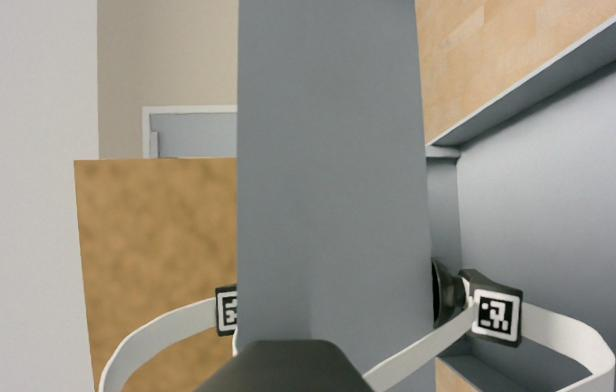

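Emit:
move --blocking false --cameras '[]' --r2 '{"base": {"strafe_m": 0.11}, "pace": "fast", "contact_limits": {"strafe_m": 0.3}}'

Emit:
wait --seconds 1.5 --cameras '["r1_head_camera", "r1_head_left_camera", "r1_head_right_camera", "r2_head_camera"]'

Scene clock: 227.57 s.
earlier move: r1 done
move: r2 moving
r1.base_odometry: x=-2.140 y=+0.325 heading=+0.745
r1.turned_by_wheels: +0.000
r1.turned_by_imu: +0.003
r1.base_tilt: forward=-1.6 right=+1.3
r1.lidar_m: 3.32 0.52 0.50 1.33 2.29 3.05 0.25 0.25 - 0.25 0.34 3.45
r1.base_status: done
r1.joint_positions: lift_m=+0.300 arm_m=+0.000 wrist_yaw_rad=+0.003 wrist_pitch_rad=+0.002 wrist_roll_rad=+0.000 gripper_m=-0.019
r1.joint_status: not commanded
r1.measured_speeds: all 0
r1.motor_effort: lift_m=+23(23) arm_m=+4(4) wheel_0=-1(1) wheel_1=-9(9) wheel_2=+11(12)
r1.servo_current: wrist_yaw_rad=72(72) wrist_pitch_rad=46(52) wrist_roll_rad=39(46) gripper_m=52(59)
r1.contact_limits: translate_m 1
r1.hand_pose: x=+0.4595 y=-0.0867 z=+0.4773 quat_wxyz=(+1.000, +0.000, +0.001, +0.001) (m; r1's base frame)
r1.wrist_depth_mm: - - - - - - - / - - - - - - - / - - - - - - - / - - - - - - - / - - - - - - - / 1756 1808 1618 198 1708 1661 1661 / 1281 1098 179 183 162 1138 1160
r2.base_odometry: x=-0.926 y=-0.461 heading=-2.900
r2.turned_by_wheels: -0.001
r2.turned_by_imu: +0.000
r2.base_tilt: forward=-0.7 right=+0.1
r2.lidar_m: 0.44 2.92 2.19 2.11 2.26 2.39 2.31 2.43 2.66 2.60 2.72 0.50
r2.base_status: strafe_m moving
r2.joint_positions: lift_m=+0.688 arm_m=+0.128 wrist_yaw_rad=-0.010 wrist_pitch_rad=+0.014 wrist_roll_rad=+1.569 gripper_m=-0.023
r2.joint_status: not commanded
r2.measured_speeds: translate_m=-0.001 strafe_m=+0.212 rotate_rad=+0.004 lift_m=+0.000 arm_m=+0.000 wrist_yaw_rad=-0.015 wrist_pitch_rad=+0.000 wrist_roll_rad=+0.000
r2.motor_effort: lift_m=+21(21) arm_m=+4(5) wheel_0=-19(21) wheel_1=+11(12) wheel_2=-2(3)
r2.servo_current: wrist_yaw_rad=52(59) wrist_pitch_rad=72(78) wrist_roll_rad=39(52) gripper_m=176(176)
r2.contact_limits: strafe_m 0.3
r2.hand_pose: x=+0.5864 y=-0.0902 z=+0.8620 quat_wxyz=(+0.708, +0.707, +0.001, -0.008) (m; r2's base frame)
r2.wrist_depth_mm: - - - 132 196 1537 1098 / - - - 190 194 1537 - / - - 384 128 190 - - / - 384 387 186 188 - - / - 392 394 125 186 - - / - 397 178 123 184 154 - / - 404 413 - 129 - -
pictures: none
No camera images: "cameras" was empty.

Scene clock: 228.37 s.
earlier move: r2 done
r1.base_odometry: x=-2.140 y=+0.325 heading=+0.745
r1.turned_by_wheels: +0.000
r1.turned_by_imu: +0.000
r1.base_tilt: forward=-1.6 right=+1.3
r1.lidar_m: 3.32 0.51 0.53 1.37 2.27 3.01 0.25 0.25 - 0.25 0.31 3.45
r1.base_status: done
r1.joint_positions: lift_m=+0.300 arm_m=+0.000 wrist_yaw_rad=+0.003 wrist_pitch_rad=+0.002 wrist_roll_rad=+0.000 gripper_m=-0.019
r1.joint_status: not commanded
r1.measured_speeds: all 0
r1.motor_effort: lift_m=+23(23) arm_m=+4(4) wheel_0=-1(2) wheel_1=-9(10) wheel_2=+12(12)
r1.servo_current: wrist_yaw_rad=52(72) wrist_pitch_rad=33(52) wrist_roll_rad=39(65) gripper_m=52(59)
r1.contact_limits: translate_m 1
r1.hand_pose: x=+0.4595 y=-0.0867 z=+0.4773 quat_wxyz=(+1.000, +0.000, +0.001, +0.001) (m; r1's base frame)
r1.wrist_depth_mm: - - - - - - - / - - - - - - - / - - - - - - - / - - - - - - - / - - - - - - - / 1756 1708 1618 198 1708 1661 1618 / 1281 1098 179 183 163 1118 1160
r2.base_odometry: x=-0.912 y=-0.515 heading=-2.899
r2.turned_by_wheels: +0.001
r2.turned_by_imu: +0.000
r2.base_tilt: forward=-0.6 right=+0.1
r2.lidar_m: 0.46 0.49 2.17 2.06 2.21 2.37 2.30 2.41 2.71 2.65 2.81 0.50
r2.base_status: done
r2.joint_positions: lift_m=+0.688 arm_m=+0.128 wrist_yaw_rad=-0.003 wrist_pitch_rad=+0.014 wrist_roll_rad=+1.569 gripper_m=-0.023
r2.joint_status: not commanded
r2.measured_speeds: all 0
r2.motor_effort: lift_m=+21(21) arm_m=+5(5) wheel_0=+2(21) wheel_1=+0(12) wheel_2=-4(4)
r2.servo_current: wrist_yaw_rad=52(72) wrist_pitch_rad=78(78) wrist_roll_rad=52(52) gripper_m=156(176)
r2.contact_limits: strafe_m 0.3
r2.hand_pose: x=+0.5869 y=-0.0883 z=+0.8620 quat_wxyz=(+0.708, +0.707, +0.004, -0.006) (m; r2's base frame)
r2.wrist_depth_mm: - - - 118 179 1464 1098 / - - - 118 179 683 - / - 375 370 119 180 - - / - 379 384 180 181 - - / - 394 399 120 182 - - / - 407 176 120 182 154 - / - 427 433 - 128 554 -
wait: 0.80 of 1.5 s (r2 has come to rest)
pictures: r1_head_camera, r1_head_left_camera, r1_head_right_camera, r2_head_camera
Images, in order (width x height): r1_head_camera 420x560, r1_head_left_camera 420x672, r1_head_right_camera 420x672, r2_head_camera 420x560.

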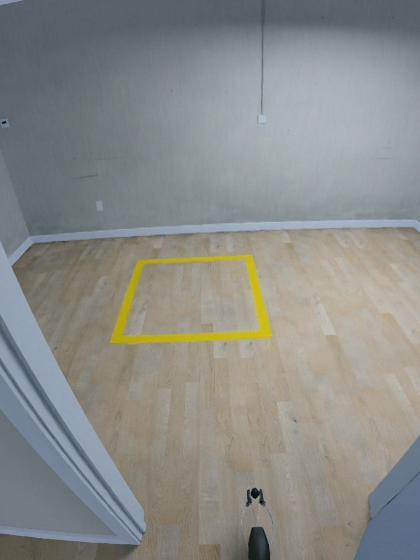

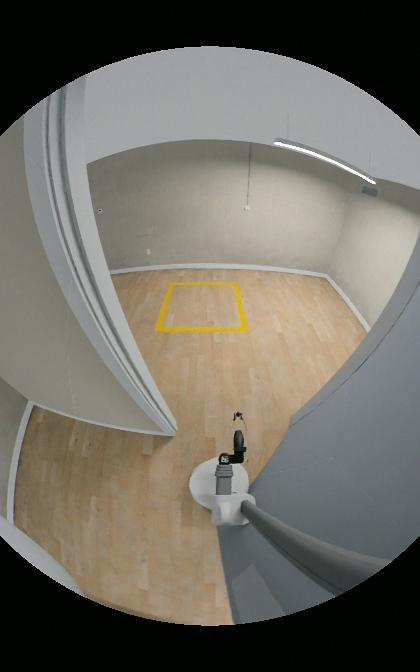

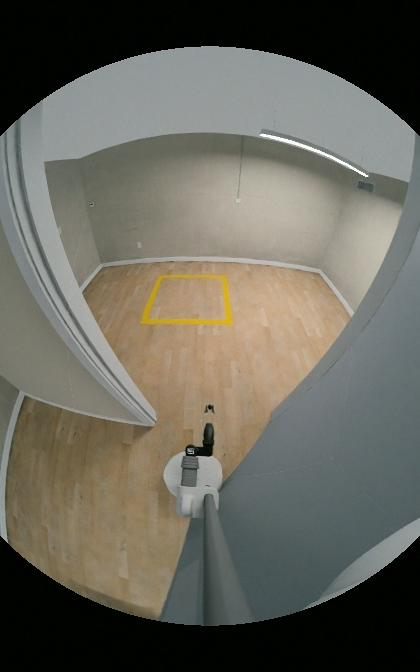

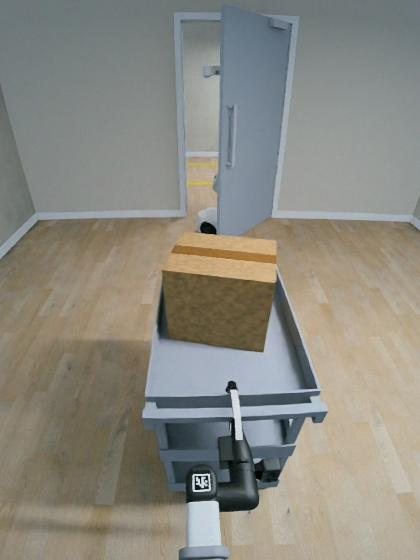

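Emit:
move --blocking false --cameras '[]' --r1 '{"base": {"translate_m": -0.3, "strafe_m": -0.13}, "pace": "slow", "contact_limits": {"translate_m": 1.0}}'

Emit:
wait --seconds 5 --cameras '["r1_head_camera", "r1_head_right_camera", "r2_head_camera"]'

Scene clock: 235.37 s.
move: r1 moving
r1.base_odometry: x=-2.146 y=+0.312 heading=+0.746
r1.turned_by_wheels: +0.000
r1.turned_by_imu: +0.000
r1.base_tilt: forward=-1.6 right=+1.3
r1.lidar_m: 3.32 0.52 0.55 1.40 2.28 3.04 0.25 0.25 - 0.25 0.33 3.45
r1.base_status: translate_m moving; strafe_m moving
r1.joint_positions: lift_m=+0.300 arm_m=+0.000 wrist_yaw_rad=+0.003 wrist_pitch_rad=+0.002 wrist_roll_rad=+0.000 gripper_m=-0.019
r1.joint_status: not commanded
r1.measured_speeds: translate_m=-0.048 strafe_m=-0.020 rotate_rad=+0.001 lift_m=+0.000 arm_m=+0.000 wrist_yaw_rad=+0.000 wrist_pitch_rad=+0.000 wrist_roll_rad=+0.000
r1.motor_effort: lift_m=+23(23) arm_m=+4(4) wheel_0=+0(3) wheel_1=-11(15) wheel_2=+14(16)
r1.servo_current: wrist_yaw_rad=52(65) wrist_pitch_rad=39(52) wrist_roll_rad=52(65) gripper_m=46(59)
r1.contact_limits: translate_m 1
r1.hand_pose: x=+0.4595 y=-0.0867 z=+0.4773 quat_wxyz=(+1.000, +0.000, +0.001, +0.001) (m; r1's base frame)
r1.wrist_depth_mm: - - - - - - - / - - - - - - - / - - - - - - - / - - - - - - - / - - - - - - - / 1756 1756 1576 198 1661 1661 1618 / 1281 1205 179 184 162 1138 1160
r2: as last shown
r2.turned_by_wheels: +0.000
r2.lidar_m: 0.47 0.49 2.14 2.05 2.17 2.40 2.28 2.43 2.75 2.61 2.80 0.49
r2.motor_effort: lift_m=+21(21) arm_m=+4(5) wheel_0=+1(2) wheel_1=+0(0) wheel_2=-4(4)
r2.servo_current: wrist_yaw_rad=39(59) wrist_pitch_rad=72(78) wrist_roll_rad=46(59) gripper_m=156(163)
r2.contact_limits: strafe_m 0.3
r2.wrist_depth_mm: - - - 118 179 1464 1098 / - - - 118 180 683 - / - 375 373 119 180 - - / - 379 382 180 181 - - / - 397 397 120 181 - - / - 407 177 120 183 155 - / - 427 433 - 128 549 -
pictures: none
No camera images: "cameras" was empty.

Scene clock: 239.33 s.
earlier move: r1 done
r1.base_odometry: x=-2.272 y=+0.026 heading=+0.745
r1.turned_by_wheels: +0.000
r1.turned_by_imu: -0.002
r1.base_tilt: forward=-1.6 right=+1.2
r1.lidar_m: 3.61 0.83 0.93 2.31 2.39 3.17 1.61 0.25 - 0.25 0.25 0.49
r1.base_status: done
r1.joint_positions: lift_m=+0.300 arm_m=+0.000 wrist_yaw_rad=+0.003 wrist_pitch_rad=+0.002 wrist_roll_rad=+0.000 gripper_m=-0.019
r1.joint_status: not commanded
r1.measured_speeds: all 0
r1.motor_effort: lift_m=+23(23) arm_m=+4(4) wheel_0=-1(3) wheel_1=-9(15) wheel_2=+7(16)
r1.servo_current: wrist_yaw_rad=46(72) wrist_pitch_rad=39(52) wrist_roll_rad=52(72) gripper_m=52(59)
r1.contact_limits: translate_m 1
r1.hand_pose: x=+0.4595 y=-0.0867 z=+0.4773 quat_wxyz=(+1.000, +0.000, +0.001, +0.001) (m; r1's base frame)
r1.wrist_depth_mm: - - - - - - - / - - - - - - - / - - - - - - - / - - - - - - - / - - - - - - - / 1756 1808 1576 199 1708 1618 1366 / 1255 1160 179 183 162 1138 1060
r2.base_odometry: x=-0.912 y=-0.515 heading=-2.899
r2.turned_by_wheels: +0.000
r2.turned_by_imu: +0.001
r2.base_tilt: forward=-0.7 right=+0.1
r2.lidar_m: 0.47 0.47 2.16 2.05 2.17 2.39 2.30 2.44 2.73 2.64 2.80 0.51
r2.base_status: not commanded
r2.joint_positions: lift_m=+0.688 arm_m=+0.128 wrist_yaw_rad=-0.003 wrist_pitch_rad=+0.014 wrist_roll_rad=+1.569 gripper_m=-0.023
r2.joint_status: not commanded
r2.measured_speeds: all 0
r2.motor_effort: lift_m=+21(21) arm_m=+4(5) wheel_0=+2(2) wheel_1=+0(0) wheel_2=-4(4)
r2.servo_current: wrist_yaw_rad=46(65) wrist_pitch_rad=65(78) wrist_roll_rad=46(59) gripper_m=156(169)
r2.contact_limits: strafe_m 0.3
r2.hand_pose: x=+0.5869 y=-0.0883 z=+0.8620 quat_wxyz=(+0.708, +0.707, +0.004, -0.006) (m; r2's base frame)
r2.wrist_depth_mm: - - - 118 179 1464 1078 / - - - 118 180 676 - / - 375 375 119 180 - - / - 379 384 180 182 - - / - 394 397 119 182 - - / - 410 176 120 182 154 - / - 427 433 - 128 554 -
wait: 3.97 of 5 s (r1 has come to rest)
pictures: r1_head_camera, r1_head_right_camera, r2_head_camera
Images, in order (width x height): r1_head_camera 420x560, r1_head_right_camera 420x672, r2_head_camera 420x560.

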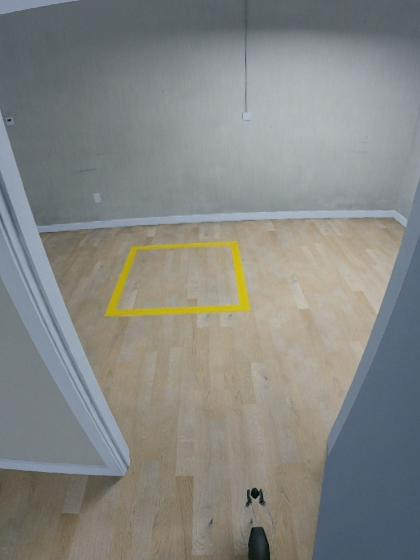

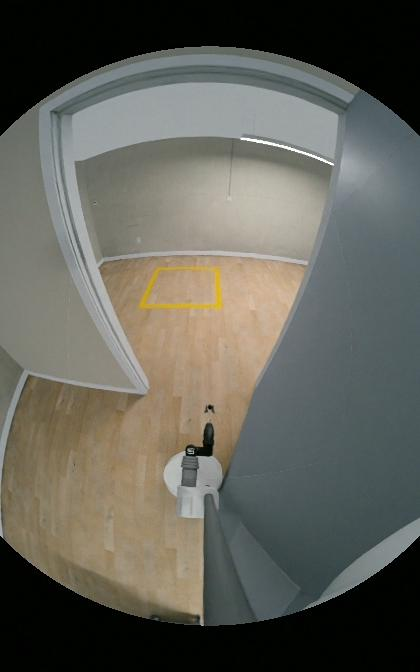

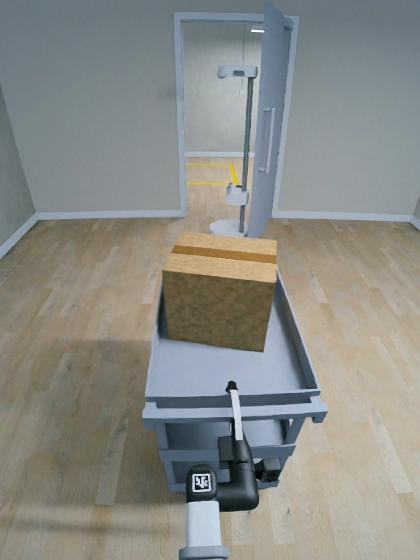

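Emit:
move --blocking false --cameras '[]' --r1 '{"base": {"translate_m": -0.12, "strafe_m": -0.12}, "pace": "slow", "contact_limits": {"translate_m": 1.0}}'

Emit:
wait --seconds 4 --cameras '["r1_head_camera", "r1_head_right_camera", "r2_head_camera"]'

Scene clock: 244.23 s.
move: r1 moving
r1.base_odometry: x=-2.273 y=+0.013 heading=+0.746
r1.turned_by_wheels: +0.000
r1.turned_by_imu: +0.000
r1.base_tilt: forward=-1.6 right=+1.3
r1.lidar_m: 3.64 0.84 0.95 2.32 2.40 3.20 1.60 0.25 - 0.25 0.25 0.47
r1.base_status: translate_m moving; strafe_m moving
r1.joint_positions: lift_m=+0.300 arm_m=+0.000 wrist_yaw_rad=+0.003 wrist_pitch_rad=+0.002 wrist_roll_rad=+0.000 gripper_m=-0.019
r1.joint_status: not commanded
r1.measured_speeds: translate_m=-0.036 strafe_m=-0.036 rotate_rad=-0.001 lift_m=+0.000 arm_m=+0.000 wrist_yaw_rad=+0.000 wrist_pitch_rad=+0.000 wrist_roll_rad=+0.000
r1.motor_effort: lift_m=+23(23) arm_m=+4(4) wheel_0=+6(9) wheel_1=-12(14) wheel_2=+9(11)
r1.servo_current: wrist_yaw_rad=59(65) wrist_pitch_rad=46(46) wrist_roll_rad=65(65) gripper_m=52(65)
r1.contact_limits: translate_m 1
r1.hand_pose: x=+0.4595 y=-0.0867 z=+0.4773 quat_wxyz=(+1.000, +0.000, +0.001, +0.001) (m; r1's base frame)
r1.wrist_depth_mm: - - - - - - 603 / - - - - - - - / - - - - - - - / - - - - - - - / - - - - - - - / 1808 1756 1576 200 1661 1661 1366 / 1255 1182 179 183 162 1138 1042
r2: as last shown
r2.turned_by_imu: +0.000
r2.lidar_m: 0.47 0.49 2.18 2.07 2.19 2.38 2.31 2.43 2.73 2.66 2.80 0.49
r2.motor_effort: lift_m=+21(21) arm_m=+4(5) wheel_0=+1(2) wheel_1=+0(1) wheel_2=-4(4)
r2.servo_current: wrist_yaw_rad=39(52) wrist_pitch_rad=72(78) wrist_roll_rad=33(52) gripper_m=156(163)
r2.contact_limits: strafe_m 0.3
r2.wrist_depth_mm: - - - 118 179 1464 1078 / - - - 118 180 683 - / - 375 373 119 181 - - / - 379 384 180 181 - - / - 394 399 120 182 - - / - 413 177 120 183 154 - / - 427 427 - 127 549 -
pictures: none
No camera images: "cameras" was empty.

Scene clock: 246.67 s.
earlier move: r1 done
r1.base_odometry: x=-2.279 y=-0.143 heading=+0.746
r1.turned_by_wheels: +0.000
r1.turned_by_imu: -0.001
r1.base_tilt: forward=-1.6 right=+1.3
r1.lidar_m: 3.74 0.99 1.13 2.41 2.50 1.60 1.52 5.23 - - 0.25 0.33
r1.base_status: done
r1.joint_positions: lift_m=+0.300 arm_m=+0.000 wrist_yaw_rad=+0.003 wrist_pitch_rad=+0.002 wrist_roll_rad=+0.000 gripper_m=-0.019
r1.joint_status: not commanded
r1.measured_speeds: all 0
r1.motor_effort: lift_m=+23(23) arm_m=+4(4) wheel_0=+6(11) wheel_1=-6(14) wheel_2=+6(11)
r1.servo_current: wrist_yaw_rad=52(72) wrist_pitch_rad=46(52) wrist_roll_rad=46(72) gripper_m=52(65)
r1.contact_limits: translate_m 1
r1.hand_pose: x=+0.4595 y=-0.0867 z=+0.4773 quat_wxyz=(+1.000, +0.000, +0.001, +0.001) (m; r1's base frame)
r1.wrist_depth_mm: - - - - - 539 338 / - - - - - 539 343 / - - - - - 559 349 / - - - - - 564 327 / - - - - - 569 353 / 1756 1756 1618 198 1661 508 355 / 1255 1182 179 183 162 455 351
r2.base_odometry: x=-0.912 y=-0.515 heading=-2.899
r2.turned_by_wheels: +0.000
r2.turned_by_imu: +0.000
r2.base_tilt: forward=-0.7 right=+0.1
r2.lidar_m: 0.47 0.52 2.16 2.06 2.17 2.39 2.29 2.43 2.72 2.65 2.78 0.46
r2.base_status: not commanded
r2.joint_positions: lift_m=+0.688 arm_m=+0.128 wrist_yaw_rad=-0.003 wrist_pitch_rad=+0.014 wrist_roll_rad=+1.569 gripper_m=-0.023
r2.joint_status: not commanded
r2.measured_speeds: all 0
r2.motor_effort: lift_m=+21(21) arm_m=+5(5) wheel_0=+2(2) wheel_1=+0(1) wheel_2=-4(4)
r2.servo_current: wrist_yaw_rad=39(65) wrist_pitch_rad=72(85) wrist_roll_rad=46(59) gripper_m=163(169)
r2.contact_limits: strafe_m 0.3
r2.hand_pose: x=+0.5869 y=-0.0883 z=+0.8620 quat_wxyz=(+0.708, +0.707, +0.004, -0.006) (m; r2's base frame)
r2.wrist_depth_mm: - - - 118 179 1464 1078 / - - - 118 180 676 - / - 370 375 119 180 - - / - 382 387 180 181 - - / - 394 397 120 182 - - / - 410 176 120 183 154 - / - 430 430 - 128 554 -
wait: 2.43 of 4 s (r1 has come to rest)
pictures: r1_head_camera, r1_head_right_camera, r2_head_camera
Images, in order (width x height): r1_head_camera 420x560, r1_head_right_camera 420x672, r2_head_camera 420x560.

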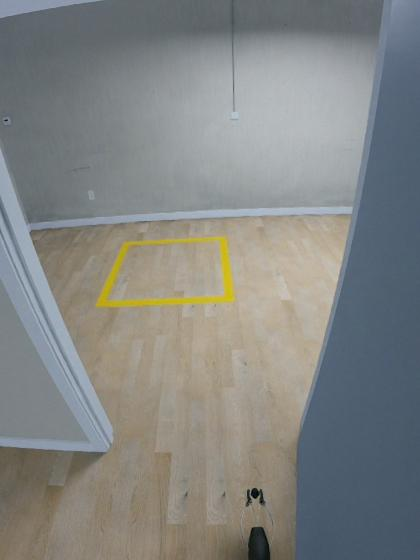

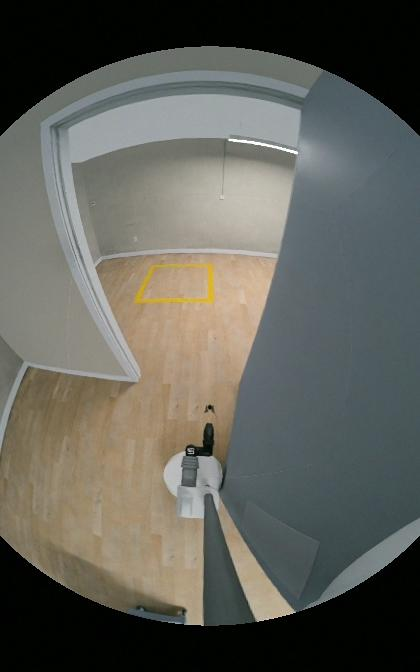

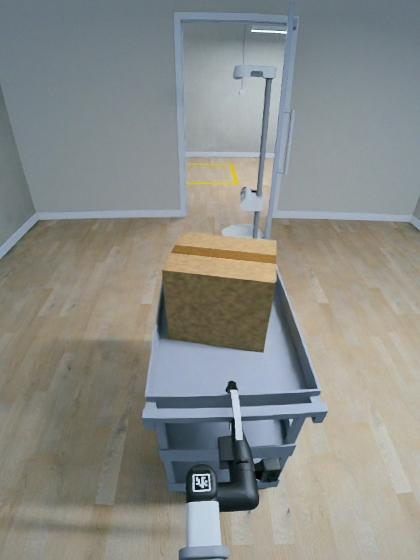

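Emit:
move --blocking false --cameras '[]' --r1 '{"base": {"strafe_m": -0.2}, "pace": "slow", "contact_limits": {"strafe_m": 1.0}}'

Emit:
wait --seconds 4 --cameras '["r1_head_camera", "r1_head_right_camera", "r2_head_camera"]'

Scene clock: 274.43 s.
move: r1 moving
r1.base_odometry: x=-2.269 y=-0.154 heading=+0.746
r1.turned_by_wheels: +0.000
r1.turned_by_imu: +0.000
r1.base_tilt: forward=-1.6 right=+1.2
r1.lidar_m: 3.73 0.99 1.11 2.42 2.53 1.57 1.50 - 0.25 - 0.25 0.34
r1.base_status: strafe_m moving
r1.joint_positions: lift_m=+0.300 arm_m=+0.000 wrist_yaw_rad=+0.003 wrist_pitch_rad=+0.002 wrist_roll_rad=+0.000 gripper_m=-0.019
r1.joint_status: not commanded
r1.measured_speeds: translate_m=-0.001 strafe_m=-0.057 rotate_rad=+0.005 lift_m=+0.000 arm_m=+0.000 wrist_yaw_rad=+0.000 wrist_pitch_rad=+0.000 wrist_roll_rad=+0.000
r1.motor_effort: lift_m=+23(23) arm_m=+4(4) wheel_0=+8(11) wheel_1=-12(13) wheel_2=+1(4)
r1.servo_current: wrist_yaw_rad=39(65) wrist_pitch_rad=46(46) wrist_roll_rad=52(65) gripper_m=52(59)
r1.contact_limits: strafe_m 1
r1.hand_pose: x=+0.4595 y=-0.0867 z=+0.4773 quat_wxyz=(+1.000, +0.000, +0.001, +0.001) (m; r1's base frame)
r1.wrist_depth_mm: - - - - - 508 303 / - - - - - 504 327 / - - - - - 517 310 / - - - - - 521 332 / - - - - - 525 334 / 1756 1708 1618 198 1708 530 334 / 1229 1205 179 183 162 424 334
r2: as last shown
r2.base_tilt: forward=-0.6 right=+0.0
r2.lidar_m: 0.47 0.51 2.18 2.07 2.15 2.34 2.31 2.46 2.75 2.65 2.80 0.50
r2.motor_effort: lift_m=+21(21) arm_m=+4(5) wheel_0=+1(2) wheel_1=+0(0) wheel_2=-4(4)
r2.servo_current: wrist_yaw_rad=46(59) wrist_pitch_rad=72(78) wrist_roll_rad=52(59) gripper_m=156(169)
r2.contact_limits: strafe_m 0.3
r2.wrist_depth_mm: - - - 118 179 1464 1118 / - - - 118 180 676 - / - 375 375 119 181 - - / - 382 382 180 181 - - / - 394 397 120 182 - - / - 410 176 120 182 154 - / - 427 427 - 128 549 -
pictures: none
No camera images: "cameras" was empty.

Scene clock: 277.07 s.
earlier move: r1 done
r1.base_odometry: x=-2.144 y=-0.290 heading=+0.746
r1.turned_by_wheels: +0.000
r1.turned_by_imu: -0.002
r1.base_tilt: forward=-1.6 right=+1.3
r1.lidar_m: 0.61 1.14 1.10 2.61 2.71 1.60 1.51 5.23 0.25 - 0.25 0.26
r1.base_status: done
r1.joint_positions: lift_m=+0.300 arm_m=+0.000 wrist_yaw_rad=+0.003 wrist_pitch_rad=+0.002 wrist_roll_rad=+0.000 gripper_m=-0.019
r1.joint_status: not commanded
r1.measured_speeds: all 0
r1.motor_effort: lift_m=+23(23) arm_m=+4(4) wheel_0=+8(12) wheel_1=-6(13) wheel_2=+0(4)
r1.servo_current: wrist_yaw_rad=52(65) wrist_pitch_rad=39(52) wrist_roll_rad=59(78) gripper_m=46(59)
r1.contact_limits: strafe_m 1
r1.hand_pose: x=+0.4595 y=-0.0867 z=+0.4773 quat_wxyz=(+1.000, +0.000, +0.001, +0.001) (m; r1's base frame)
r1.wrist_depth_mm: - - - - 340 189 - / - - - - 345 204 - / - - - - 351 193 145 / - - - - 355 194 153 / - - - - 359 195 154 / 1756 1756 1576 198 266 196 154 / 1255 1160 179 184 170 173 -
r2.base_odometry: x=-0.912 y=-0.515 heading=-2.899
r2.turned_by_wheels: +0.000
r2.turned_by_imu: +0.000
r2.base_tilt: forward=-0.6 right=+0.0
r2.lidar_m: 0.46 0.50 2.15 2.06 2.20 2.40 2.30 2.42 2.70 2.66 2.80 0.50
r2.base_status: not commanded
r2.joint_positions: lift_m=+0.688 arm_m=+0.128 wrist_yaw_rad=-0.003 wrist_pitch_rad=+0.014 wrist_roll_rad=+1.569 gripper_m=-0.023
r2.joint_status: not commanded
r2.measured_speeds: all 0
r2.motor_effort: lift_m=+21(21) arm_m=+4(5) wheel_0=+1(2) wheel_1=+0(1) wheel_2=-4(4)
r2.servo_current: wrist_yaw_rad=39(59) wrist_pitch_rad=65(78) wrist_roll_rad=39(72) gripper_m=156(169)
r2.contact_limits: strafe_m 0.3
r2.hand_pose: x=+0.5869 y=-0.0883 z=+0.8620 quat_wxyz=(+0.708, +0.707, +0.004, -0.006) (m; r2's base frame)
r2.wrist_depth_mm: - - - 118 179 1430 1078 / - - - 118 179 683 - / - 375 373 119 181 - - / - 379 382 180 181 - - / - 397 397 120 182 - - / - 407 176 120 183 154 - / - 430 430 - 128 549 -
wait: 2.63 of 4 s (r1 has come to rest)
pictures: r1_head_camera, r1_head_right_camera, r2_head_camera
Images, in order (width x height): r1_head_camera 420x560, r1_head_right_camera 420x672, r2_head_camera 420x560.

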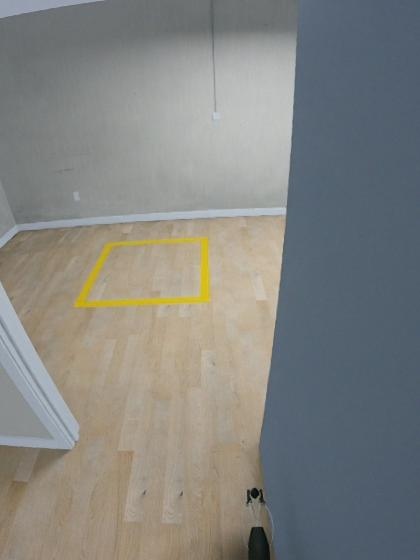

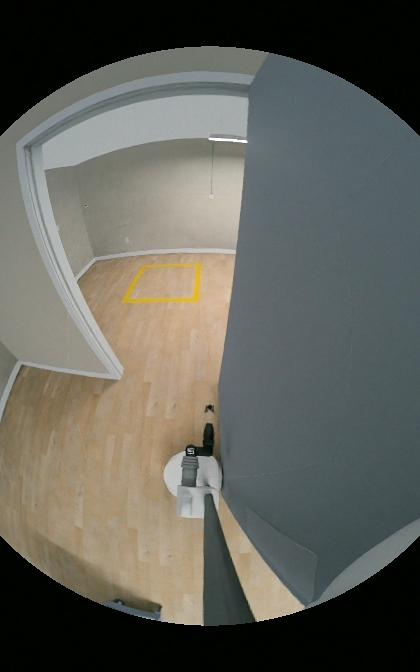

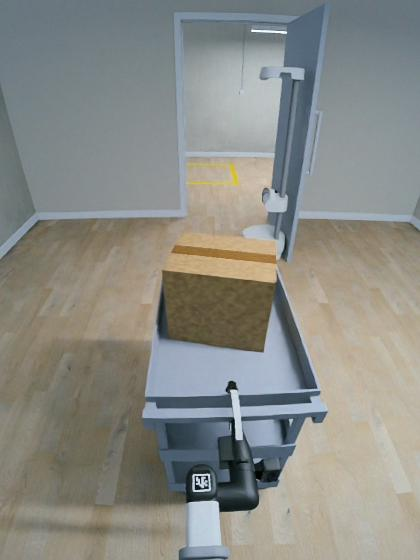

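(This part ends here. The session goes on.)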